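## Task

Pick up the duct tape roll from the top tray of the cart and put it on the shaft of one of the wall pegs facing the supply shelves, so that the peg's tip pokes out through the roll. The robot must not tip over or be left leaning, or the task fails.

## Robot and tools

ROBOT. A Dexmate Vega: a three-wheeled base (the two front wheels steer), a torso of thigh, shank and chest that folds in a Z (torso_hip_rad, torso_knee_rad, torso_waist_rad), two seven-joint arms with two-finger grippers, and a head with a camera. From above it is 0.70 m long and 0.63 m wide (0.91 m with arms folded); its front edge is 0.35 m ahead of the base origin. If it tips over it cannot get up.

FRAMES. All positions are in metres. Base frame: origin on the floor at the turning point, 0.185 m behind the front axle; x forward, y left, z up. chest, left_hand and right_hand are printed in this frame. A hand point sits between the fingers, 0.033 m back from the closed tips; the fingers point along the hand's z, close along its y, and the wrist camera is on the back (-x). Printed hand positions get less accurate far out. The odometry frame is the base frame at the scene's start; base_odometry only counts wheel turns (heading in rad, + left). turned_by_wheels and turned_by_imu are rad turned since the previous result, + left; the IMU also sees slips and pushes. base_tilt is in degrees (forward, right), with about 2 degrees of error.

move. One action per call, plus "cameras" (a list from head_camera, left_wrist_camera, right_wrist_camera, all; omitted or null gives all, [] gives none). With no action it just reports state and images. An action is "base" and/or "joints" (optionally with "speeds" and "min_time_s"), or "target" on its own; unknown keys make the call invalid, out-of-range numbers get it refused.
- base: an object with exactly one key, each a relative offset from where the base last measured itself: translate_m (metres, + forward, -2 to 2), strafe_m (metres, + left, -2 to 2; heading may drift about 0.02 rad), rotate_rad (radians, + counter-clockwise from above, -3.2 to 3.2). The front wheels first swivel, up to 1.1 s.
- joints: an object of absolute targets in radians, one key per joint. Ranges: torso_hip_rad 0 to 1.57; torso_knee_rad 0 to 3.141; torso_waist_rad -1.57 to 1.57 (chest forward lean = knee - hip - waist). Left arm: shoulder_pitch -3.041 to 3.041 (+ down), shoulder_yaw -0.423 to 1.523, upper_arm_roll ±3.041, elbow -3.041 to 0.214 (0 straight, negative bends up), forearm_roll ±3.041, wrist_pitch ±1.366 (+ tips hand down), wrist_yaw -1.348 to 1.087 (+ left). Right arm mirrors it: shoulder_pitch negative is down, shoulder_yaw -1.523 to 0.423, wrist_pitch negative is down, wrist_yaw -1.087 to 1.348 (+ still left). Grippers 0 (shut) to 0.785 per finger. head_pan_rad ±2.792 (+ left), head_tilt_rad ±1.483, head_camera_tilt_rad -1.483 to 1.378 (+ down). Torso joints in one action finish together. Start posture stand = hip 0.469, knee 1.617, waist 1.048; other presets: stand_high 0.78, 1.57, 0.44; lean_20 0.52, 1.05, 0.18; lean_45 0.52, 1.05, -0.26; low_lean_45 0, 0, -0.79 (fold arms first). Arm fold, in key order shoulder_pitch to wrist_yaw: left 1, 0.5, -0.6, -2.5, 0, -0.9, 0; right -1, -0.5, 0.6, -2.5, 0, 0.9, 0.
- speeds: per-action top speeds, translate_m and strafe_m 0.04 to 0.3 m/s, rotate_rad 0.1 to 0.6 rad/s. min_time_s: 0.1 to 8 s, a floor on arm and head motion duration. No action runs past 15 s.
- target: an absolute hand pose in the base frame: side ("left"/"right"), x, y, z in metres (-3 to 3), pitch_deg (-30 to 95; 90 fingers down, 0 level), heading_deg (0 forward, + counter-clockwise), optional roll_deg (default 0, jaw level; + clockwise seen from behind), headings and rolls within -360 to 360, optional line_only. It checks only the robot's own body, not the room; the robot must be still. The hand goes straight up to 45 cm if allowed, else on an arc that can swing the elbow wide or flip the hand. One call plays up to 9.9 s; after "short (part of ...)" resend it.

wait: seconds 0 to 10, plus cameras. zoom_image: camera and region [x0, y0, x1, y1] in that image's pixels, at most 504 per side; head_camera is 896x560, wrist cameras 672x420. finished_scene: scene number; permanent, and the goal must hold with the robot gone.

RESULTS. The "move" line is done or the worst status. base_status/joint_status: done, off_target (may still push), contact_stop or time_out (whole group drops its targets), not_followed, unfinished. Hand status: reached (within 10 mm, 2 degrees), short (with the error) or refused (with reason). "joint command not followed"/"pose unreachable" mean the collision check held an arm back. on_its_own lists uncommanded behaviour. A refused call, or a stop blocking a call, cancels the later move, wait and finished_scene calls in the same reply. Torques are listed per arm joint; Motor temperatures per arm; MOTOR HOT appears at 65 °C, and at 80 °C an OVER-TEMPERATURE FAULT halts that arm 30 to 60 s (limit_stop_at_motor_heat). Images can lag the state slightly.

GRIPPER AND LOAD. Open fingers make a V: gap about 0.24 x a - 0.002 m at the hand point (0.18 at the wrist end, 0.3 at tips). The angle reached does not prove a grip. Closing below the object's width squeezes; too hard can eject it. A hand carries about 4 kg; objects sag about 0.02 m.

AVOID. The base does not stop at furniture: a time_out, or turned_by_imu over 0.03 rad after a drive, means contact. Never let the arms collide or press together (ends the scene). Contact torque at load limits (shoulders 130, upper_arm_roll and elbow 69.6, forearm and wrist 21.7 N m) freezes the arm for 10 s. Back an arm away after any stop. Keep the head pan safe: head_tilt_rad at most 0 and head_camera_tilt_rad between -1.1 and 0.9. Do not drop the roll, slam into things, or lean the robot far enough to tip.

Each tool is called after "Emit:" in YAML: its name, and indented under it one key for each argument.

## Session

Emit:
move:

Emit:
move:
  joints: {"head_pan_rad": 1.4}
  cameras: ["head_camera"]

Emit:
move:
  joints: {"head_pan_rad": 2.6}
  cameras: ["head_camera"]

Emit:
move:
  joints: {"head_pan_rad": -1.4}
  cameras: ["head_camera"]

Emit:
move:
  joints: {"head_pan_rad": -2.6}
  cameras: ["head_camera"]

Scene clock: 0.00 s.
Joint torques (N m): no reading
Motor temperatures (°C): left_arm=[33 32 33 31 36 34 38] | right_arm=[33 29 37 33 36 32 37]
base_odometry: x=+0.000 y=+0.000 heading=+0.000
turned_by_wheels: +0.000
turned_by_imu: +0.000
base_tilt: forward=-0.6 right=-0.8
base_status: not commanded
joint_positions: torso_hip_rad=+0.469 torso_knee_rad=+1.617 torso_waist_rad=+1.048 left_shoulder_pitch_rad=+2.186 left_shoulder_yaw_rad=-0.019 left_upper_arm_roll_rad=+0.011 left_elbow_rad=-1.089 left_forearm_roll_rad=+0.007 left_wrist_pitch_rad=-0.506 left_wrist_yaw_rad=+0.006 left_gripper_rad=+0.005 right_shoulder_pitch_rad=-2.207 right_shoulder_yaw_rad=+0.005 right_upper_arm_roll_rad=+0.012 right_elbow_rad=-1.097 right_forearm_roll_rad=-0.016 right_wrist_pitch_rad=+0.483 right_wrist_yaw_rad=+0.008 right_gripper_rad=+0.005 head_pan_rad=+0.000 head_tilt_rad=+0.000 head_camera_tilt_rad=+0.000
joint_status: not commanded
chest: x=-0.0111 y=+0.0000 z=+1.4155 quat_wxyz=(+0.999, +0.000, +0.050, +0.000) (m; base frame)
left_hand: x=+0.2055 y=+0.2144 z=+0.6069 quat_wxyz=(+0.426, -0.005, +0.905, -0.006) pitch_deg=+39.6 heading_deg=-0.5 roll_deg=-1.1 back=up (m; base frame)
right_hand: x=+0.1864 y=-0.2297 z=+0.5983 quat_wxyz=(+0.409, -0.005, +0.912, +0.000) pitch_deg=+41.7 heading_deg=+0.3 roll_deg=-0.4 back=up (m; base frame)
pictures: head_camera, left_wrist_camera, right_wrist_camera
camera_calibration:
left_wrist_camera: T_world_to_cam=[[-0.00698482, -0.997061, 0.0762968, 0.161623], [-0.713544, -0.0484847, -0.698931, 0.636714], [0.700576, -0.059323, -0.711108, 0.45044], [0, 0, 0, 1]] pos_world=[0.139885, 0.21874, 0.752999]
right_wrist_camera: T_world_to_cam=[[0.0413626, -0.998837, -0.0247603, -0.217991], [-0.74554, -0.0143562, -0.666306, 0.587464], [0.665176, 0.0460199, -0.745267, 0.48921], [0, 0, 0, 1]] pos_world=[0.121584, -0.231817, 0.750625]

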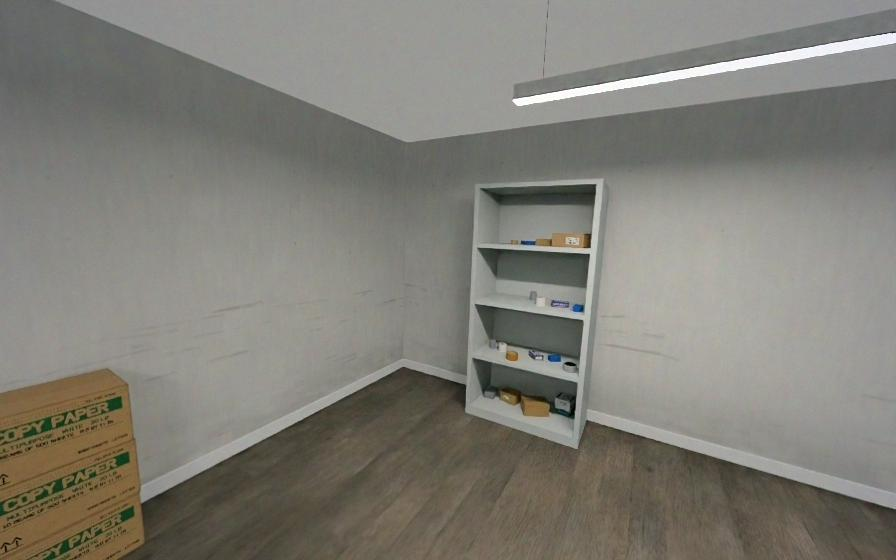

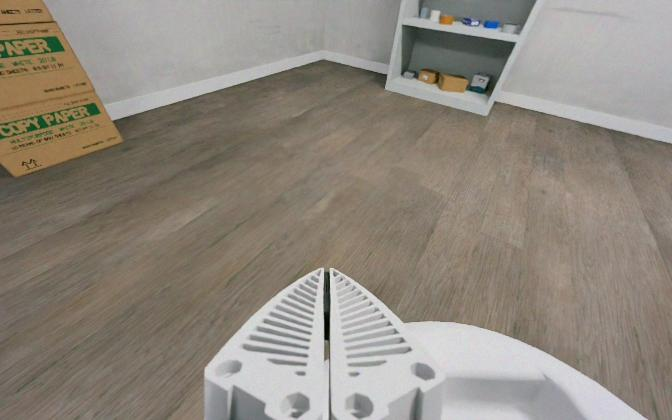

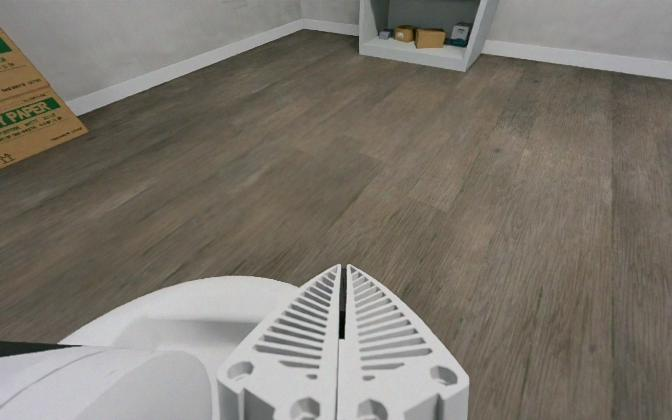

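Scene clock: 1.60 s.
Joint torques (N m): left_arm=[6.22 2.52 3.79 -1.76 -0.49 -1.73 -0.19] | right_arm=[-5.93 0.78 -0.17 -2 0.05 2.35 -0.09]
Motor temperatures (°C): left_arm=[33 32 33 31 36 34 38] | right_arm=[33 29 37 33 36 32 37]
move: done
base_odometry: x=+0.000 y=+0.000 heading=+0.000
turned_by_wheels: +0.000
turned_by_imu: +0.000
base_tilt: forward=-0.5 right=-1.0
base_status: not commanded
joint_positions: torso_hip_rad=+0.469 torso_knee_rad=+1.617 torso_waist_rad=+1.048 left_shoulder_pitch_rad=+2.186 left_shoulder_yaw_rad=-0.019 left_upper_arm_roll_rad=+0.011 left_elbow_rad=-1.089 left_forearm_roll_rad=+0.007 left_wrist_pitch_rad=-0.506 left_wrist_yaw_rad=+0.006 left_gripper_rad=+0.005 right_shoulder_pitch_rad=-2.207 right_shoulder_yaw_rad=+0.005 right_upper_arm_roll_rad=+0.012 right_elbow_rad=-1.097 right_forearm_roll_rad=-0.016 right_wrist_pitch_rad=+0.483 right_wrist_yaw_rad=+0.008 right_gripper_rad=+0.005 head_pan_rad=+1.399 head_tilt_rad=+0.000 head_camera_tilt_rad=+0.000
joint_status: all done
chest: x=-0.0111 y=+0.0000 z=+1.4155 quat_wxyz=(+0.999, +0.000, +0.050, +0.000) (m; base frame)
left_hand: x=+0.2055 y=+0.2144 z=+0.6069 quat_wxyz=(+0.426, -0.005, +0.905, -0.006) pitch_deg=+39.6 heading_deg=-0.5 roll_deg=-1.1 back=up (m; base frame)
right_hand: x=+0.1864 y=-0.2297 z=+0.5983 quat_wxyz=(+0.409, -0.005, +0.912, +0.000) pitch_deg=+41.7 heading_deg=+0.3 roll_deg=-0.4 back=up (m; base frame)
pictures: head_camera
camera_calibration:
head_camera: T_world_to_cam=[[0.979027, -0.192534, -0.0666039, 0.199214], [-0.0756652, -0.040092, -0.996327, 1.50835], [0.189157, 0.980471, -0.0538193, 0.0579329], [0, 0, 0, 1]] pos_world=[-0.091865, 0.0420269, 1.5192]

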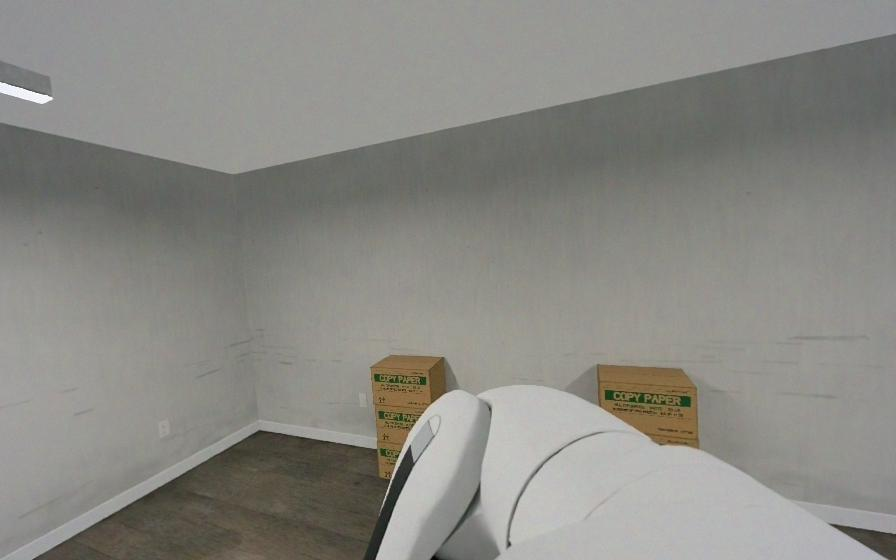

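Scene clock: 3.07 s.
Joint torques (N m): left_arm=[5.31 -0.04 0.92 -3.48 0.53 -2.45 0.51] | right_arm=[-5.2 0.85 0.04 -3.09 -0.13 2.7 -0.02]
Motor temperatures (°C): left_arm=[33 32 33 31 36 34 38] | right_arm=[33 29 37 33 36 32 37]
move: done
base_odometry: x=+0.000 y=+0.000 heading=+0.000
turned_by_wheels: +0.000
turned_by_imu: +0.000
base_tilt: forward=-0.5 right=-0.7
base_status: not commanded
joint_positions: torso_hip_rad=+0.469 torso_knee_rad=+1.617 torso_waist_rad=+1.048 left_shoulder_pitch_rad=+2.186 left_shoulder_yaw_rad=-0.019 left_upper_arm_roll_rad=+0.011 left_elbow_rad=-1.089 left_forearm_roll_rad=+0.007 left_wrist_pitch_rad=-0.506 left_wrist_yaw_rad=+0.006 left_gripper_rad=+0.005 right_shoulder_pitch_rad=-2.207 right_shoulder_yaw_rad=+0.005 right_upper_arm_roll_rad=+0.012 right_elbow_rad=-1.097 right_forearm_roll_rad=-0.016 right_wrist_pitch_rad=+0.483 right_wrist_yaw_rad=+0.008 right_gripper_rad=+0.005 head_pan_rad=+2.599 head_tilt_rad=+0.000 head_camera_tilt_rad=+0.000
joint_status: all done
chest: x=-0.0111 y=+0.0000 z=+1.4155 quat_wxyz=(+0.999, +0.000, +0.050, +0.000) (m; base frame)
left_hand: x=+0.2055 y=+0.2144 z=+0.6069 quat_wxyz=(+0.426, -0.005, +0.905, -0.006) pitch_deg=+39.6 heading_deg=-0.5 roll_deg=-1.1 back=up (m; base frame)
right_hand: x=+0.1864 y=-0.2297 z=+0.5983 quat_wxyz=(+0.409, -0.005, +0.912, +0.000) pitch_deg=+41.7 heading_deg=+0.3 roll_deg=-0.4 back=up (m; base frame)
pictures: head_camera
camera_calibration:
head_camera: T_world_to_cam=[[0.53532, 0.844362, -0.022037, 0.0984717], [-0.0538194, 0.00806084, -0.998518, 1.51337], [-0.842933, 0.535713, 0.0497582, -0.176314], [0, 0, 0, 1]] pos_world=[-0.119886, -0.000891388, 1.52207]

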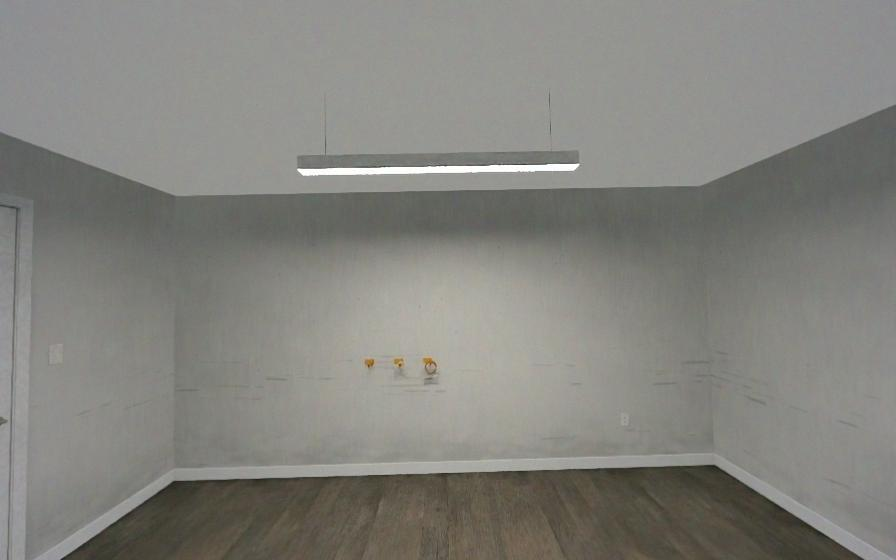

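Scene clock: 6.40 s.
Joint torques (N m): left_arm=[4.87 0.5 2.04 -1.98 -0.59 -2.46 0.44] | right_arm=[-6.02 0.95 -0.52 -1.22 -0.06 2.2 -0.2]
Motor temperatures (°C): left_arm=[33 32 33 31 36 35 38] | right_arm=[33 29 37 33 36 32 37]
move: done
base_odometry: x=+0.000 y=+0.000 heading=+0.000
turned_by_wheels: +0.000
turned_by_imu: +0.000
base_tilt: forward=-0.4 right=-0.9
base_status: not commanded
joint_positions: torso_hip_rad=+0.469 torso_knee_rad=+1.617 torso_waist_rad=+1.048 left_shoulder_pitch_rad=+2.186 left_shoulder_yaw_rad=-0.019 left_upper_arm_roll_rad=+0.011 left_elbow_rad=-1.089 left_forearm_roll_rad=+0.007 left_wrist_pitch_rad=-0.506 left_wrist_yaw_rad=+0.006 left_gripper_rad=+0.005 right_shoulder_pitch_rad=-2.207 right_shoulder_yaw_rad=+0.005 right_upper_arm_roll_rad=+0.012 right_elbow_rad=-1.097 right_forearm_roll_rad=-0.016 right_wrist_pitch_rad=+0.483 right_wrist_yaw_rad=+0.008 right_gripper_rad=+0.005 head_pan_rad=-1.399 head_tilt_rad=+0.000 head_camera_tilt_rad=+0.000
joint_status: all done
chest: x=-0.0111 y=+0.0000 z=+1.4155 quat_wxyz=(+0.999, +0.000, +0.050, +0.000) (m; base frame)
left_hand: x=+0.2055 y=+0.2144 z=+0.6069 quat_wxyz=(+0.426, -0.005, +0.905, -0.006) pitch_deg=+39.6 heading_deg=-0.5 roll_deg=-1.1 back=up (m; base frame)
right_hand: x=+0.1864 y=-0.2297 z=+0.5983 quat_wxyz=(+0.409, -0.005, +0.912, +0.000) pitch_deg=+41.7 heading_deg=+0.3 roll_deg=-0.4 back=up (m; base frame)
pictures: head_camera
camera_calibration:
head_camera: T_world_to_cam=[[-0.98033, -0.148441, 0.13007, -0.245665], [-0.135888, 0.0297032, -0.990279, 1.49472], [0.143135, -0.988475, -0.0492902, 0.0476447], [0, 0, 0, 1]] pos_world=[-0.0445382, -0.0337692, 1.5145]

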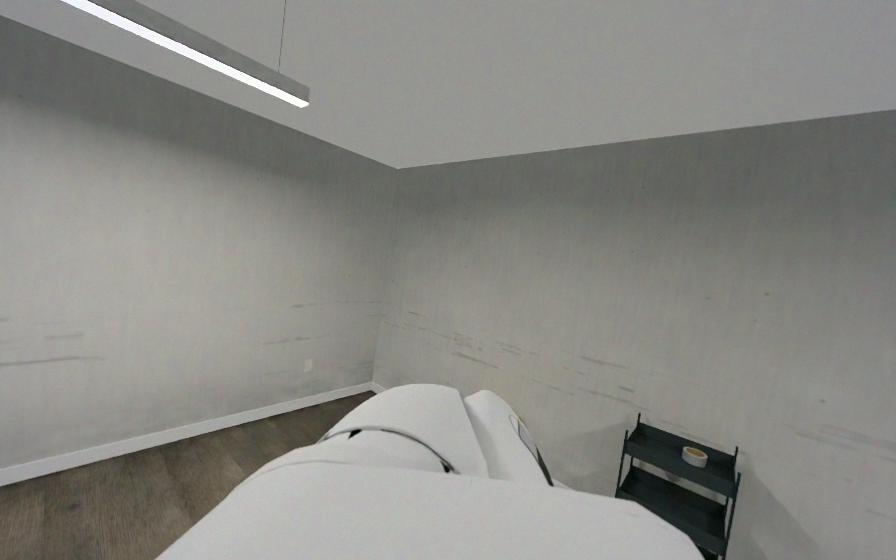

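Scene clock: 7.87 s.
Joint torques (N m): left_arm=[5.54 -1.98 3.32 -5.21 0.81 -1.64 -0.18] | right_arm=[-6.44 1.9 -0.31 -1.6 -0.23 2.68 -0.11]
Motor temperatures (°C): left_arm=[33 32 33 31 36 35 38] | right_arm=[33 29 37 33 36 32 37]
move: done
base_odometry: x=+0.000 y=+0.000 heading=+0.000
turned_by_wheels: +0.000
turned_by_imu: +0.000
base_tilt: forward=-0.5 right=-0.8
base_status: not commanded
joint_positions: torso_hip_rad=+0.469 torso_knee_rad=+1.617 torso_waist_rad=+1.048 left_shoulder_pitch_rad=+2.186 left_shoulder_yaw_rad=-0.019 left_upper_arm_roll_rad=+0.011 left_elbow_rad=-1.089 left_forearm_roll_rad=+0.007 left_wrist_pitch_rad=-0.506 left_wrist_yaw_rad=+0.006 left_gripper_rad=+0.005 right_shoulder_pitch_rad=-2.207 right_shoulder_yaw_rad=+0.005 right_upper_arm_roll_rad=+0.012 right_elbow_rad=-1.097 right_forearm_roll_rad=-0.016 right_wrist_pitch_rad=+0.483 right_wrist_yaw_rad=+0.008 right_gripper_rad=+0.005 head_pan_rad=-2.599 head_tilt_rad=+0.000 head_camera_tilt_rad=+0.000
joint_status: all done
chest: x=-0.0111 y=+0.0000 z=+1.4155 quat_wxyz=(+0.999, +0.000, +0.050, +0.000) (m; base frame)
left_hand: x=+0.2055 y=+0.2144 z=+0.6069 quat_wxyz=(+0.426, -0.005, +0.905, -0.006) pitch_deg=+39.6 heading_deg=-0.5 roll_deg=-1.1 back=up (m; base frame)
right_hand: x=+0.1864 y=-0.2297 z=+0.5983 quat_wxyz=(+0.409, -0.005, +0.912, +0.000) pitch_deg=+41.7 heading_deg=+0.3 roll_deg=-0.4 back=up (m; base frame)
pictures: head_camera
camera_calibration:
head_camera: T_world_to_cam=[[-0.490897, 0.867449, 0.0809441, -0.134576], [-0.0853336, 0.0445883, -0.995354, 1.5062], [-0.867028, -0.495524, 0.0521343, -0.181754], [0, 0, 0, 1]] pos_world=[-0.0951187, -0.0404844, 1.51957]

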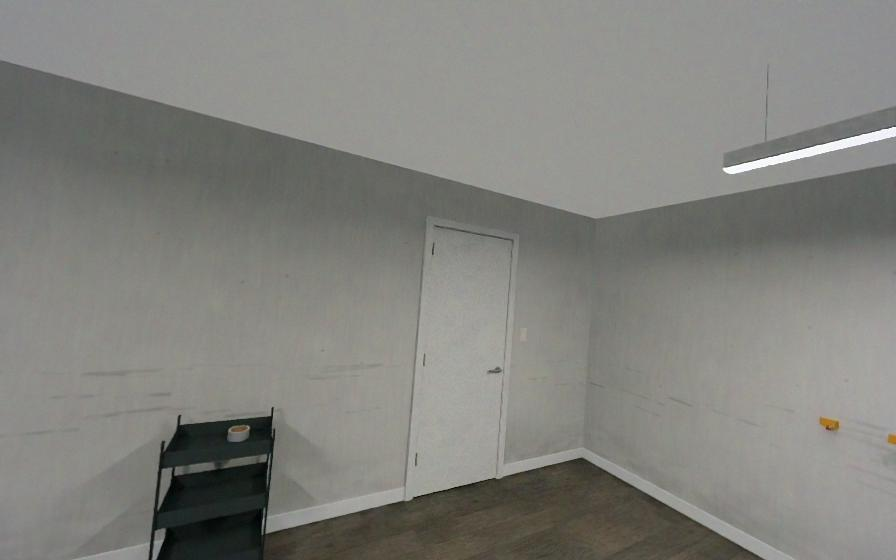

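Emit:
move:
  base: {"rotate_rad": -2.1}
  joints: {"head_pan_rad": 0, "head_camera_tilt_rad": 0.3}
  cameras: ["head_camera"]

Emit:
zoom_image:
  camera: "head_camera"
  region: [360, 220, 560, 420]

Scene clock: 24.13 s.
Joint torques (N m): left_arm=[5.09 -3.27 -0.25 -3.39 0.4 -1.2 -0.02] | right_arm=[-5.82 0.63 -0.34 -2.7 0.09 2.46 -0.17]
Motor temperatures (°C): left_arm=[33 32 33 31 36 35 38] | right_arm=[33 29 37 33 36 32 37]
move: done
base_odometry: x=+0.001 y=+0.002 heading=-2.103
turned_by_wheels: -2.102
turned_by_imu: -2.095
base_tilt: forward=-0.5 right=-0.8
base_status: done
joint_positions: torso_hip_rad=+0.469 torso_knee_rad=+1.617 torso_waist_rad=+1.048 left_shoulder_pitch_rad=+2.186 left_shoulder_yaw_rad=-0.019 left_upper_arm_roll_rad=+0.011 left_elbow_rad=-1.089 left_forearm_roll_rad=+0.007 left_wrist_pitch_rad=-0.506 left_wrist_yaw_rad=+0.006 left_gripper_rad=+0.005 right_shoulder_pitch_rad=-2.207 right_shoulder_yaw_rad=+0.005 right_upper_arm_roll_rad=+0.012 right_elbow_rad=-1.097 right_forearm_roll_rad=-0.016 right_wrist_pitch_rad=+0.483 right_wrist_yaw_rad=+0.008 right_gripper_rad=+0.005 head_pan_rad=-0.001 head_tilt_rad=+0.000 head_camera_tilt_rad=+0.299
joint_status: all done
chest: x=-0.0111 y=+0.0000 z=+1.4155 quat_wxyz=(+0.999, +0.000, +0.050, +0.000) (m; base frame)
left_hand: x=+0.2055 y=+0.2144 z=+0.6069 quat_wxyz=(+0.426, -0.005, +0.905, -0.006) pitch_deg=+39.6 heading_deg=-0.5 roll_deg=-1.1 back=up (m; base frame)
right_hand: x=+0.1864 y=-0.2297 z=+0.5983 quat_wxyz=(+0.409, -0.005, +0.912, +0.000) pitch_deg=+41.7 heading_deg=+0.3 roll_deg=-0.4 back=up (m; base frame)
pictures: head_camera
camera_calibration:
head_camera: T_world_to_cam=[[-0.0090091, -0.999243, 0.0378391, -0.0329469], [-0.421121, -0.0305299, -0.906491, 1.34819], [0.90696, -0.0241015, -0.420527, 0.657835], [0, 0, 0, 1]] pos_world=[-0.0291768, 0.0240929, 1.5]

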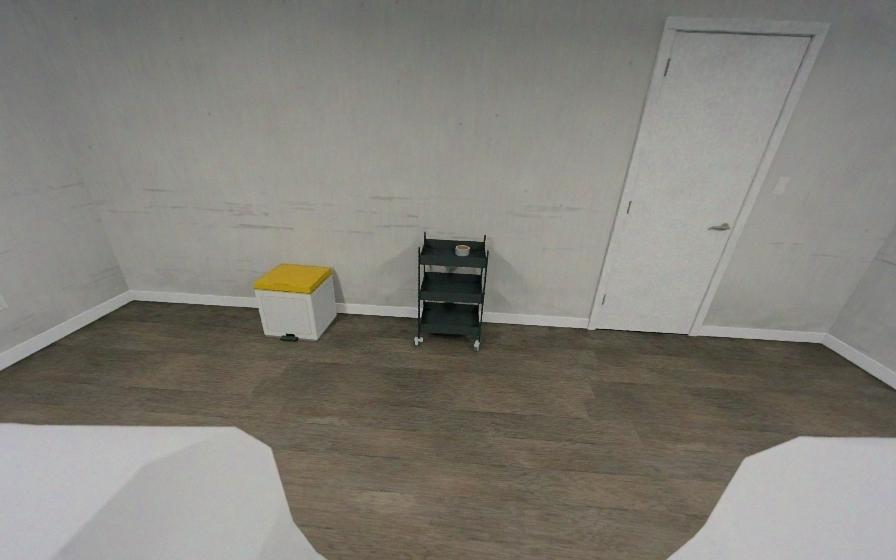

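Scaled by 2.520 from the camera's 896x560 image, which has a finer 960x600 frame.

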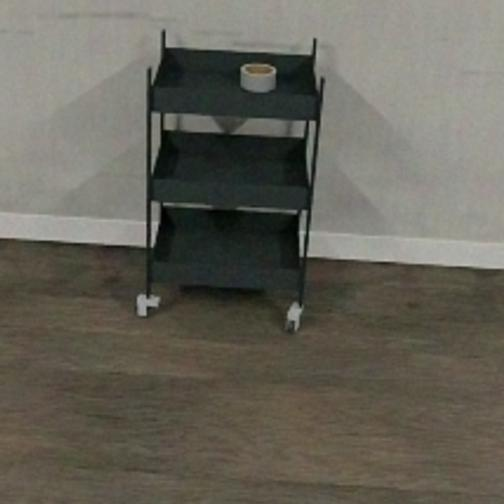

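Emit:
move:
  base: {"rotate_rad": -0.08}
  cameras: []

Emit:
move:
  base: {"translate_m": 1.0}
  speeds: {"translate_m": 0.2}
  cameras: []

Emit:
move:
  base: {"strafe_m": 0.29}
  speeds: {"strafe_m": 0.15}
  cameras: ["head_camera"]

Emit:
zoom_image:
  camera: "head_camera"
  region: [380, 260, 580, 460]

Scene clock: 34.13 s.
Joint torques (N m): left_arm=[7.47 0.37 2.84 -0.79 0.32 -2.46 0.06] | right_arm=[-5.73 0.49 -0.22 -3.03 -0.09 2.35 0.04]
Motor temperatures (°C): left_arm=[33 32 32 31 36 35 38] | right_arm=[33 29 37 33 36 32 37]
move: done
base_odometry: x=+0.001 y=+0.002 heading=-2.182
turned_by_wheels: -0.080
turned_by_imu: -0.080
base_tilt: forward=-0.6 right=-0.9
base_status: done
joint_positions: torso_hip_rad=+0.469 torso_knee_rad=+1.617 torso_waist_rad=+1.048 left_shoulder_pitch_rad=+2.186 left_shoulder_yaw_rad=-0.019 left_upper_arm_roll_rad=+0.011 left_elbow_rad=-1.089 left_forearm_roll_rad=+0.007 left_wrist_pitch_rad=-0.506 left_wrist_yaw_rad=+0.006 left_gripper_rad=+0.005 right_shoulder_pitch_rad=-2.207 right_shoulder_yaw_rad=+0.005 right_upper_arm_roll_rad=+0.012 right_elbow_rad=-1.097 right_forearm_roll_rad=-0.016 right_wrist_pitch_rad=+0.483 right_wrist_yaw_rad=+0.008 right_gripper_rad=+0.005 head_pan_rad=-0.001 head_tilt_rad=+0.000 head_camera_tilt_rad=+0.299
joint_status: not commanded
chest: x=-0.0111 y=+0.0000 z=+1.4155 quat_wxyz=(+0.999, +0.000, +0.050, +0.000) (m; base frame)
left_hand: x=+0.2055 y=+0.2144 z=+0.6069 quat_wxyz=(+0.426, -0.005, +0.905, -0.006) pitch_deg=+39.6 heading_deg=-0.5 roll_deg=-1.1 back=up (m; base frame)
right_hand: x=+0.1864 y=-0.2297 z=+0.5983 quat_wxyz=(+0.409, -0.005, +0.912, +0.000) pitch_deg=+41.7 heading_deg=+0.3 roll_deg=-0.4 back=up (m; base frame)
pictures: none
No camera images: "cameras" was empty.

Scene clock: 40.63 s.
Joint torques (N m): left_arm=[6.88 -1.59 -2.23 -0.73 0.59 -1.85 0.24] | right_arm=[-6.49 1.43 -0.27 -2.85 -0.03 2.42 -0.19]
Motor temperatures (°C): left_arm=[33 32 32 31 36 35 38] | right_arm=[33 29 37 33 36 32 37]
move: done
base_odometry: x=-0.575 y=-0.816 heading=-2.184
turned_by_wheels: -0.002
turned_by_imu: -0.008
base_tilt: forward=-0.5 right=-1.0
base_status: done
joint_positions: torso_hip_rad=+0.469 torso_knee_rad=+1.617 torso_waist_rad=+1.048 left_shoulder_pitch_rad=+2.186 left_shoulder_yaw_rad=-0.019 left_upper_arm_roll_rad=+0.011 left_elbow_rad=-1.089 left_forearm_roll_rad=+0.007 left_wrist_pitch_rad=-0.506 left_wrist_yaw_rad=+0.006 left_gripper_rad=+0.005 right_shoulder_pitch_rad=-2.207 right_shoulder_yaw_rad=+0.005 right_upper_arm_roll_rad=+0.012 right_elbow_rad=-1.097 right_forearm_roll_rad=-0.016 right_wrist_pitch_rad=+0.483 right_wrist_yaw_rad=+0.008 right_gripper_rad=+0.005 head_pan_rad=-0.001 head_tilt_rad=+0.000 head_camera_tilt_rad=+0.299
joint_status: not commanded
chest: x=-0.0111 y=+0.0000 z=+1.4155 quat_wxyz=(+0.999, +0.000, +0.050, +0.000) (m; base frame)
left_hand: x=+0.2055 y=+0.2144 z=+0.6069 quat_wxyz=(+0.426, -0.005, +0.905, -0.006) pitch_deg=+39.6 heading_deg=-0.5 roll_deg=-1.1 back=up (m; base frame)
right_hand: x=+0.1864 y=-0.2297 z=+0.5983 quat_wxyz=(+0.409, -0.005, +0.912, +0.000) pitch_deg=+41.7 heading_deg=+0.3 roll_deg=-0.4 back=up (m; base frame)
pictures: none
No camera images: "cameras" was empty.

Scene clock: 44.57 s.
Joint torques (N m): left_arm=[6.76 -0.36 -0.08 -2.64 0.53 -2.32 -0.06] | right_arm=[-5.39 1.46 0.16 -2.91 0.08 2.54 0.03]
Motor temperatures (°C): left_arm=[33 32 32 31 36 35 38] | right_arm=[33 29 37 33 36 32 37]
move: done
base_odometry: x=-0.338 y=-0.983 heading=-2.183
turned_by_wheels: +0.001
turned_by_imu: -0.008
base_tilt: forward=-0.6 right=-0.8
base_status: done
joint_positions: torso_hip_rad=+0.469 torso_knee_rad=+1.617 torso_waist_rad=+1.048 left_shoulder_pitch_rad=+2.186 left_shoulder_yaw_rad=-0.019 left_upper_arm_roll_rad=+0.011 left_elbow_rad=-1.089 left_forearm_roll_rad=+0.007 left_wrist_pitch_rad=-0.506 left_wrist_yaw_rad=+0.006 left_gripper_rad=+0.005 right_shoulder_pitch_rad=-2.207 right_shoulder_yaw_rad=+0.005 right_upper_arm_roll_rad=+0.012 right_elbow_rad=-1.097 right_forearm_roll_rad=-0.016 right_wrist_pitch_rad=+0.483 right_wrist_yaw_rad=+0.008 right_gripper_rad=+0.005 head_pan_rad=-0.001 head_tilt_rad=+0.000 head_camera_tilt_rad=+0.299
joint_status: not commanded
chest: x=-0.0111 y=+0.0000 z=+1.4155 quat_wxyz=(+0.999, +0.000, +0.050, +0.000) (m; base frame)
left_hand: x=+0.2055 y=+0.2144 z=+0.6069 quat_wxyz=(+0.426, -0.005, +0.905, -0.006) pitch_deg=+39.6 heading_deg=-0.5 roll_deg=-1.1 back=up (m; base frame)
right_hand: x=+0.1864 y=-0.2297 z=+0.5983 quat_wxyz=(+0.409, -0.005, +0.912, +0.000) pitch_deg=+41.7 heading_deg=+0.3 roll_deg=-0.4 back=up (m; base frame)
pictures: head_camera
camera_calibration:
head_camera: T_world_to_cam=[[-0.00891538, -0.999246, 0.037794, -0.0328761], [-0.4212, -0.0305264, -0.906454, 1.34813], [0.906924, -0.0240002, -0.42061, 0.657958], [0, 0, 0, 1]] pos_world=[-0.0291778, 0.0240934, 1.5]

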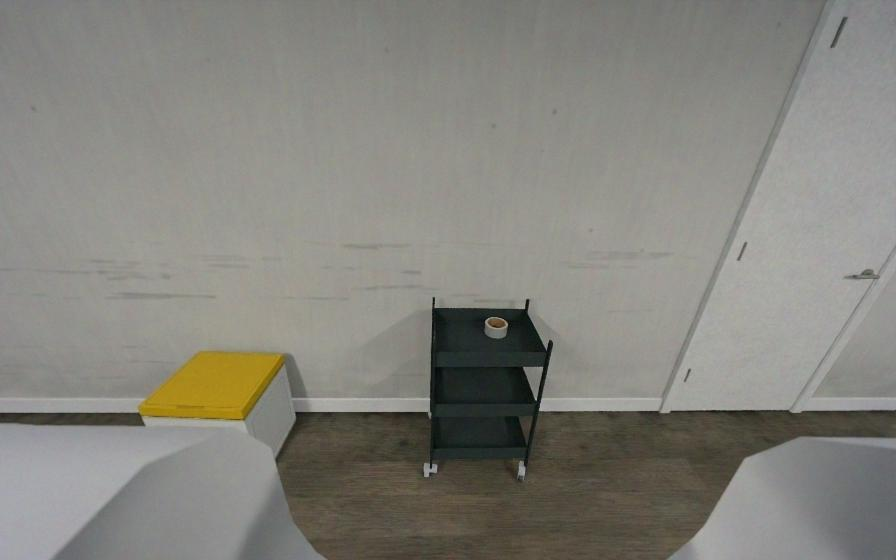

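Scaled by 2.520 from the camera's 896x560 image, which has a finer 960x600 frame.

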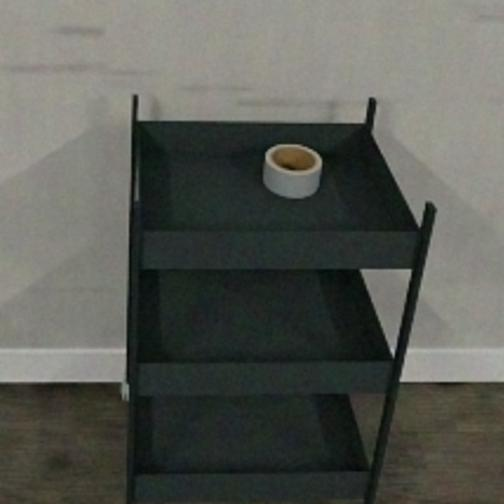

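Emit:
move:
  base: {"translate_m": 0.21}
  joints: {"right_shoulder_pitch_rad": -2.193, "right_shoulder_yaw_rad": -0.1, "right_upper_arm_roll_rad": 0.009, "right_elbow_rad": -1.5, "right_forearm_roll_rad": 0.011, "right_wrist_pitch_rad": 0.3, "right_wrist_yaw_rad": 0.017}
  cameras: []

Emit:
move:
  target: {"side": "right", "x": 0.45, "y": -0.27, "z": 0.95, "pitch_deg": 40, "heading_deg": 0, "line_only": true}
  cameras: ["head_camera"]

Emit:
move:
  joints: {"torso_waist_rad": 0.65, "left_elbow_rad": -1.8}
  cameras: ["head_camera"]

Emit:
move:
  joints: {"right_shoulder_pitch_rad": -0.8, "right_shoulder_yaw_rad": -0.1, "right_upper_arm_roll_rad": 0.05, "right_elbow_rad": -1.2, "right_forearm_roll_rad": 0.05, "right_wrist_pitch_rad": -1.3, "right_wrist_yaw_rad": 0}
  cameras: ["head_camera", "right_wrist_camera"]

Scene clock: 61.30 s.
Joint torques (N m): left_arm=[5.14 -0.71 1.69 -1.17 0 -1.84 0.28] | right_arm=[8.42 -2.79 -2.67 -5.63 0.24 2.3 0.16]
Motor temperatures (°C): left_arm=[33 32 32 31 36 35 38] | right_arm=[33 29 37 33 36 32 37]
move: done
base_odometry: x=-0.459 y=-1.155 heading=-2.185
turned_by_wheels: -0.002
turned_by_imu: -0.002
base_tilt: forward=-0.7 right=-0.9
base_status: done
joint_positions: torso_hip_rad=+0.469 torso_knee_rad=+1.617 torso_waist_rad=+1.048 left_shoulder_pitch_rad=+2.186 left_shoulder_yaw_rad=-0.019 left_upper_arm_roll_rad=+0.011 left_elbow_rad=-1.089 left_forearm_roll_rad=+0.007 left_wrist_pitch_rad=-0.506 left_wrist_yaw_rad=+0.006 left_gripper_rad=+0.005 right_shoulder_pitch_rad=-2.194 right_shoulder_yaw_rad=-0.099 right_upper_arm_roll_rad=+0.009 right_elbow_rad=-1.496 right_forearm_roll_rad=+0.011 right_wrist_pitch_rad=+0.302 right_wrist_yaw_rad=+0.017 right_gripper_rad=+0.005 head_pan_rad=-0.001 head_tilt_rad=+0.000 head_camera_tilt_rad=+0.299
joint_status: all done
chest: x=-0.0111 y=+0.0000 z=+1.4155 quat_wxyz=(+0.999, +0.000, +0.050, +0.000) (m; base frame)
left_hand: x=+0.2055 y=+0.2144 z=+0.6069 quat_wxyz=(+0.425, -0.005, +0.905, -0.006) pitch_deg=+39.6 heading_deg=-0.5 roll_deg=-1.1 back=up (m; base frame)
right_hand: x=+0.3479 y=-0.2559 z=+0.7204 quat_wxyz=(+0.511, -0.045, +0.858, -0.011) pitch_deg=+28.5 heading_deg=+1.7 roll_deg=-4.2 back=up (m; base frame)
pictures: none
No camera images: "cameras" was empty.

Scene clock: 67.87 s.
Joint torques (N m): left_arm=[6.37 1.19 0.52 -2.55 0.05 -1.82 -0.27] | right_arm=[13.61 2.32 4.67 -7.78 0.33 2.23 -0.21]
Motor temperatures (°C): left_arm=[33 32 32 31 36 35 38] | right_arm=[33 29 37 33 36 32 37]
move: done
base_odometry: x=-0.459 y=-1.155 heading=-2.185
turned_by_wheels: +0.000
turned_by_imu: -0.001
base_tilt: forward=-0.5 right=-0.7
base_status: not commanded
joint_positions: torso_hip_rad=+0.469 torso_knee_rad=+1.617 torso_waist_rad=+1.048 left_shoulder_pitch_rad=+2.186 left_shoulder_yaw_rad=-0.019 left_upper_arm_roll_rad=+0.011 left_elbow_rad=-1.089 left_forearm_roll_rad=+0.007 left_wrist_pitch_rad=-0.506 left_wrist_yaw_rad=+0.006 left_gripper_rad=+0.005 right_shoulder_pitch_rad=-2.005 right_shoulder_yaw_rad=-0.092 right_upper_arm_roll_rad=+0.155 right_elbow_rad=-2.621 right_forearm_roll_rad=+0.189 right_wrist_pitch_rad=-1.221 right_wrist_yaw_rad=-0.009 right_gripper_rad=+0.005 head_pan_rad=-0.001 head_tilt_rad=+0.000 head_camera_tilt_rad=+0.299
joint_status: not commanded
chest: x=-0.0111 y=+0.0000 z=+1.4155 quat_wxyz=(+0.999, +0.000, +0.050, +0.000) (m; base frame)
left_hand: x=+0.2055 y=+0.2144 z=+0.6069 quat_wxyz=(+0.425, -0.005, +0.905, -0.006) pitch_deg=+39.6 heading_deg=-0.5 roll_deg=-1.1 back=up (m; base frame)
right_hand: x=+0.4496 y=-0.2698 z=+0.9491 quat_wxyz=(+0.423, +0.000, +0.906, +0.000) pitch_deg=+40.0 heading_deg=+0.0 roll_deg=+0.0 back=up (m; base frame)
right_hand_status: reached (straight line, planned for 5.2 s): 1 mm and 0.0 deg off.
pictures: head_camera
camera_calibration:
head_camera: T_world_to_cam=[[-0.00891295, -0.999246, 0.0377991, -0.0328829], [-0.4212, -0.030532, -0.906454, 1.34817], [0.906924, -0.0240002, -0.42061, 0.657867], [0, 0, 0, 1]] pos_world=[-0.0290778, 0.0240933, 1.5]

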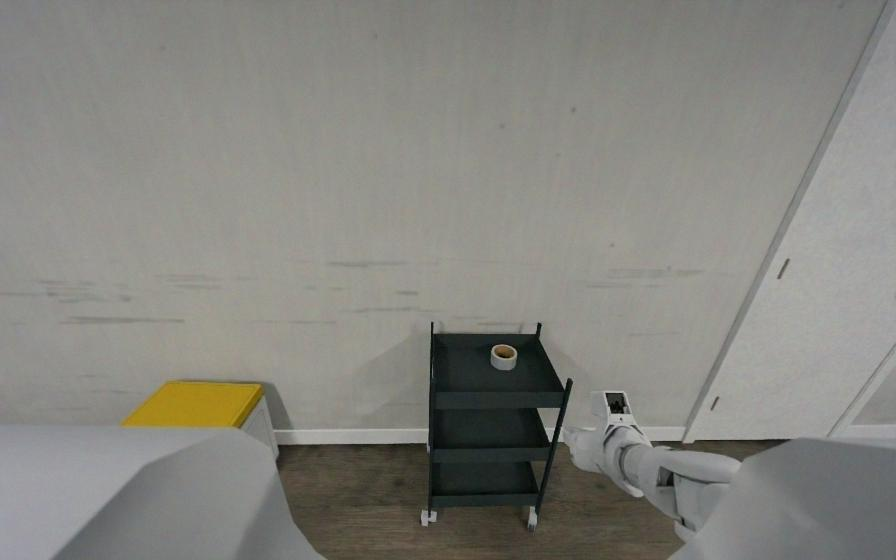

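Scene clock: 71.70 s.
Joint torques (N m): left_arm=[10.09 3.84 0.9 -3.97 0.32 -1.89 0.12] | right_arm=[7.88 1.74 4.55 -6.94 0.42 1.37 -0.19]
Motor temperatures (°C): left_arm=[33 32 32 31 36 35 38] | right_arm=[33 29 37 33 36 32 37]
move: done
base_odometry: x=-0.459 y=-1.155 heading=-2.184
turned_by_wheels: +0.000
turned_by_imu: +0.000
base_tilt: forward=-0.5 right=-0.7
base_status: not commanded
joint_positions: torso_hip_rad=+0.469 torso_knee_rad=+1.617 torso_waist_rad=+0.650 left_shoulder_pitch_rad=+2.186 left_shoulder_yaw_rad=-0.019 left_upper_arm_roll_rad=+0.011 left_elbow_rad=-1.796 left_forearm_roll_rad=+0.007 left_wrist_pitch_rad=-0.506 left_wrist_yaw_rad=+0.006 left_gripper_rad=+0.005 right_shoulder_pitch_rad=-2.003 right_shoulder_yaw_rad=-0.092 right_upper_arm_roll_rad=+0.156 right_elbow_rad=-2.623 right_forearm_roll_rad=+0.189 right_wrist_pitch_rad=-1.225 right_wrist_yaw_rad=-0.009 right_gripper_rad=+0.005 head_pan_rad=-0.001 head_tilt_rad=+0.000 head_camera_tilt_rad=+0.299
joint_status: all done
chest: x=+0.1639 y=+0.0000 z=+1.3859 quat_wxyz=(+0.969, +0.000, +0.246, +0.000) (m; base frame)
left_hand: x=+0.4272 y=+0.2235 z=+0.8014 quat_wxyz=(+0.560, -0.009, +0.829, -0.001) pitch_deg=+21.9 heading_deg=+0.5 roll_deg=-0.7 back=up (m; base frame)
right_hand: x=+0.4083 y=-0.2698 z=+0.7780 quat_wxyz=(+0.235, +0.000, +0.972, +0.000) pitch_deg=+62.8 heading_deg=+0.0 roll_deg=+0.0 back=up (m; base frame)
pictures: head_camera
camera_calibration:
head_camera: T_world_to_cam=[[0.00642746, -0.999246, 0.0382983, -0.033412], [-0.739498, -0.0305304, -0.672466, 1.12293], [0.673128, -0.0239992, -0.739137, 0.96655], [0, 0, 0, 1]] pos_world=[0.180011, 0.0240934, 1.47083]

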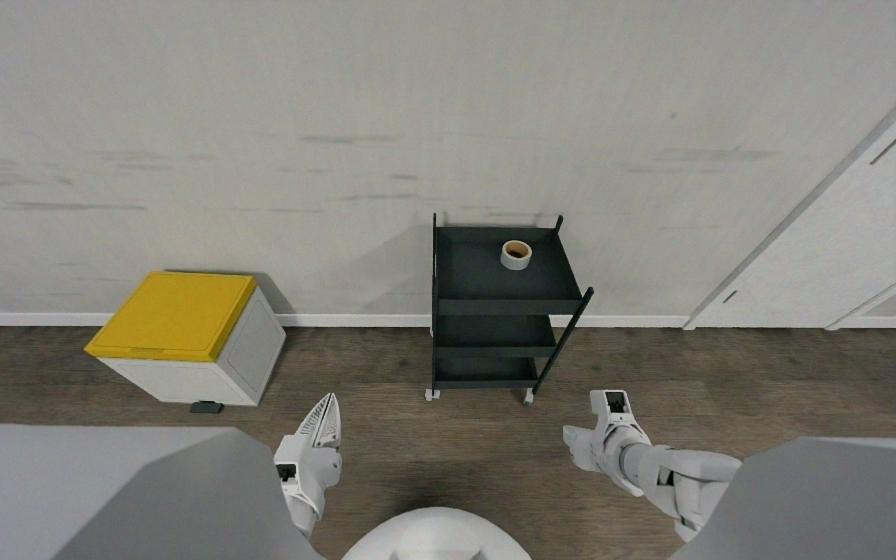

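Scene clock: 77.77 s.
Joint torques (N m): left_arm=[7.99 0.94 -0.92 -5.83 0.31 -1.71 -0.39] | right_arm=[26.66 -4.45 -2.65 -4.38 -0.56 0.5 -0.04]
Motor temperatures (°C): left_arm=[33 32 32 31 36 35 38] | right_arm=[33 29 37 33 36 32 37]
move: done
base_odometry: x=-0.459 y=-1.155 heading=-2.184
turned_by_wheels: +0.000
turned_by_imu: +0.000
base_tilt: forward=-0.4 right=-0.9
base_status: not commanded
joint_positions: torso_hip_rad=+0.469 torso_knee_rad=+1.617 torso_waist_rad=+0.650 left_shoulder_pitch_rad=+2.186 left_shoulder_yaw_rad=-0.019 left_upper_arm_roll_rad=+0.011 left_elbow_rad=-1.800 left_forearm_roll_rad=+0.007 left_wrist_pitch_rad=-0.506 left_wrist_yaw_rad=+0.006 left_gripper_rad=+0.005 right_shoulder_pitch_rad=-0.804 right_shoulder_yaw_rad=-0.100 right_upper_arm_roll_rad=+0.051 right_elbow_rad=-1.204 right_forearm_roll_rad=+0.051 right_wrist_pitch_rad=-1.300 right_wrist_yaw_rad=+0.000 right_gripper_rad=+0.005 head_pan_rad=-0.001 head_tilt_rad=+0.000 head_camera_tilt_rad=+0.299
joint_status: all done
chest: x=+0.1639 y=+0.0000 z=+1.3859 quat_wxyz=(+0.969, +0.000, +0.246, +0.000) (m; base frame)
left_hand: x=+0.4288 y=+0.2236 z=+0.8036 quat_wxyz=(+0.561, -0.009, +0.827, -0.001) pitch_deg=+21.7 heading_deg=+0.5 roll_deg=-0.7 back=up (m; base frame)
right_hand: x=+0.6438 y=-0.3044 z=+0.6295 quat_wxyz=(+0.089, +0.039, +0.995, -0.020) pitch_deg=+79.6 heading_deg=-14.7 roll_deg=-10.3 (m; base frame)
pictures: head_camera, right_wrist_camera
camera_calibration:
head_camera: T_world_to_cam=[[0.00642746, -0.999246, 0.0382983, -0.0334126], [-0.739498, -0.0305304, -0.672466, 1.12301], [0.673128, -0.0239992, -0.739137, 0.966482], [0, 0, 0, 1]] pos_world=[0.180111, 0.0240934, 1.47083]
right_wrist_camera: T_world_to_cam=[[-0.0729456, -0.997273, -0.0112164, -0.245139], [-0.995174, 0.073523, -0.0649928, 0.756978], [0.0656402, 0.00642131, -0.997823, 0.744507], [0, 0, 0, 1]] pos_world=[0.686573, -0.304906, 0.789334]

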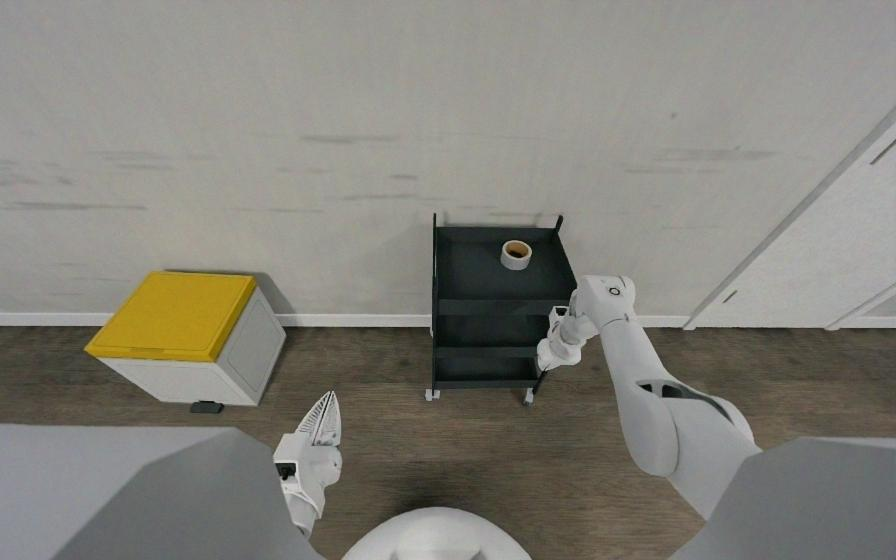

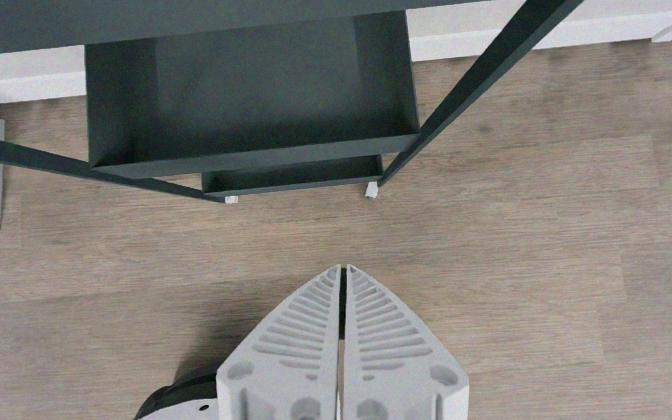

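Next: raise to the top-down pose.

Emit:
move:
  target: {"side": "right", "x": 0.66, "y": -0.253, "z": 0.90, "pitch_deg": 89, "heading_deg": 0, "line_only": true}
  cameras: ["head_camera", "right_wrist_camera"]

Emit:
move:
  joints: {"head_camera_tilt_rad": 0.6}
  cameras: ["head_camera"]

Emit:
zoom_image:
  camera: "head_camera"
  region: [420, 60, 620, 260]

Scene clock: 94.13 s.
Joint torques (N m): left_arm=[9.22 -1.54 1.5 -3.19 0.29 -2.06 0.26] | right_arm=[33.27 1.63 5.85 -1.72 1.33 -0.14 -0.31]
Motor temperatures (°C): left_arm=[33 32 32 31 36 35 38] | right_arm=[34 29 37 33 36 32 37]
move: done
base_odometry: x=-0.459 y=-1.155 heading=-2.184
turned_by_wheels: +0.000
turned_by_imu: -0.001
base_tilt: forward=-0.6 right=-0.8
base_status: not commanded
joint_positions: torso_hip_rad=+0.469 torso_knee_rad=+1.617 torso_waist_rad=+0.650 left_shoulder_pitch_rad=+2.186 left_shoulder_yaw_rad=-0.019 left_upper_arm_roll_rad=+0.011 left_elbow_rad=-1.800 left_forearm_roll_rad=+0.007 left_wrist_pitch_rad=-0.506 left_wrist_yaw_rad=+0.006 left_gripper_rad=+0.005 right_shoulder_pitch_rad=+0.373 right_shoulder_yaw_rad=-0.937 right_upper_arm_roll_rad=-1.728 right_elbow_rad=-1.496 right_forearm_roll_rad=+2.674 right_wrist_pitch_rad=-0.939 right_wrist_yaw_rad=-1.087 right_gripper_rad=+0.005 head_pan_rad=-0.001 head_tilt_rad=+0.000 head_camera_tilt_rad=+0.299
joint_status: not commanded
chest: x=+0.1639 y=+0.0000 z=+1.3859 quat_wxyz=(+0.969, +0.000, +0.246, +0.000) (m; base frame)
left_hand: x=+0.4288 y=+0.2236 z=+0.8037 quat_wxyz=(+0.561, -0.009, +0.827, -0.001) pitch_deg=+21.7 heading_deg=+0.5 roll_deg=-0.7 back=up (m; base frame)
right_hand: x=+0.6600 y=-0.2529 z=+0.8991 quat_wxyz=(+0.009, +0.000, +1.000, +0.000) pitch_deg=+89.0 heading_deg=+1.3 roll_deg=+1.3 (m; base frame)
right_hand_status: reached (straight line, planned for 9.6 s): 1 mm and 0.0 deg off.
pictures: head_camera, right_wrist_camera
camera_calibration:
head_camera: T_world_to_cam=[[0.00642746, -0.999246, 0.0382983, -0.0334126], [-0.739498, -0.0305304, -0.672466, 1.12301], [0.673128, -0.0239992, -0.739137, 0.966482], [0, 0, 0, 1]] pos_world=[0.180111, 0.0240934, 1.47083]
right_wrist_camera: T_world_to_cam=[[0.00018397, -0.999009, -0.0445102, -0.208332], [-0.99536, -0.00446559, 0.0961138, 0.622392], [-0.0962173, 0.044286, -0.994375, 1.12541], [0, 0, 0, 1]] pos_world=[0.727826, -0.255186, 1.04999]

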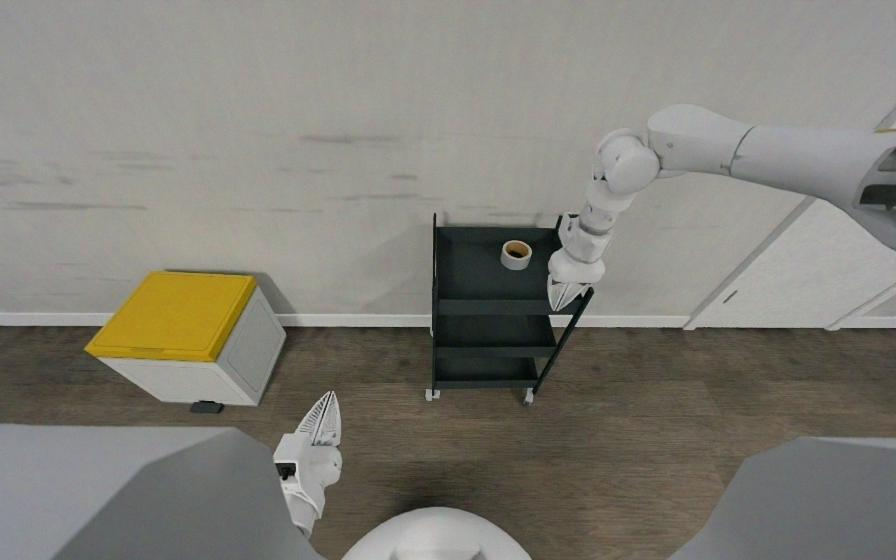

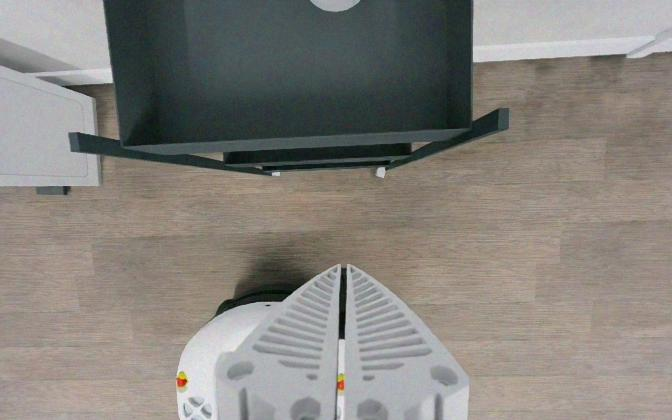

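Scene clock: 94.97 s.
Joint torques (N m): left_arm=[8.75 -0.53 0.76 -4.3 0.62 -2.71 0.24] | right_arm=[33.74 1.18 5.07 -1.84 1.01 -0.18 -0.31]
Motor temperatures (°C): left_arm=[33 32 32 31 36 35 38] | right_arm=[34 29 37 33 36 32 37]
move: done
base_odometry: x=-0.459 y=-1.155 heading=-2.184
turned_by_wheels: +0.000
turned_by_imu: +0.000
base_tilt: forward=-0.5 right=-0.7
base_status: not commanded
joint_positions: torso_hip_rad=+0.469 torso_knee_rad=+1.617 torso_waist_rad=+0.650 left_shoulder_pitch_rad=+2.186 left_shoulder_yaw_rad=-0.019 left_upper_arm_roll_rad=+0.011 left_elbow_rad=-1.800 left_forearm_roll_rad=+0.007 left_wrist_pitch_rad=-0.506 left_wrist_yaw_rad=+0.006 left_gripper_rad=+0.005 right_shoulder_pitch_rad=+0.376 right_shoulder_yaw_rad=-0.937 right_upper_arm_roll_rad=-1.732 right_elbow_rad=-1.496 right_forearm_roll_rad=+2.676 right_wrist_pitch_rad=-0.939 right_wrist_yaw_rad=-1.087 right_gripper_rad=+0.005 head_pan_rad=-0.001 head_tilt_rad=+0.000 head_camera_tilt_rad=+0.599
joint_status: all done
chest: x=+0.1639 y=+0.0000 z=+1.3859 quat_wxyz=(+0.969, +0.000, +0.246, +0.000) (m; base frame)
left_hand: x=+0.4288 y=+0.2236 z=+0.8037 quat_wxyz=(+0.561, -0.009, +0.827, -0.001) pitch_deg=+21.7 heading_deg=+0.5 roll_deg=-0.7 back=up (m; base frame)
right_hand: x=+0.6600 y=-0.2529 z=+0.8998 quat_wxyz=(+0.009, +0.000, +1.000, +0.000) pitch_deg=+89.0 heading_deg=+1.3 roll_deg=+1.3 (m; base frame)
pictures: head_camera
camera_calibration:
head_camera: T_world_to_cam=[[0.0174047, -0.999251, 0.0345587, -0.0293058], [-0.905168, -0.0304286, -0.423963, 0.777966], [0.424697, -0.0239025, -0.90502, 1.24281], [0, 0, 0, 1]] pos_world=[0.17688, 0.024095, 1.45561]

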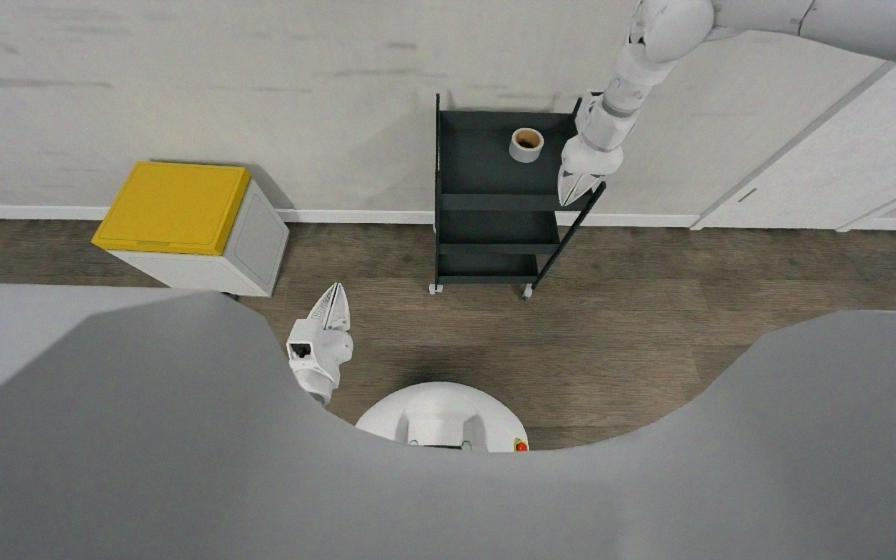

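Scaled by 2.520 from the camera's 896x560 image, which has a finer 960x600 frame.

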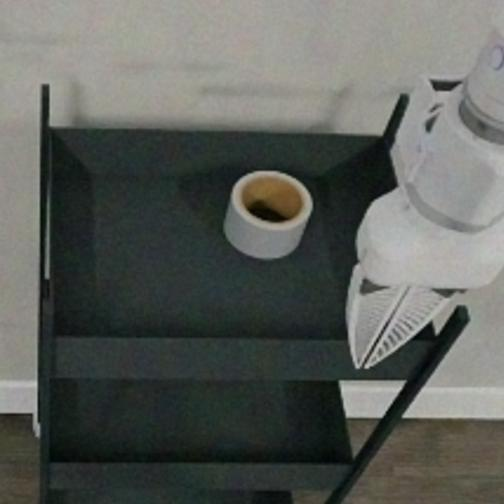

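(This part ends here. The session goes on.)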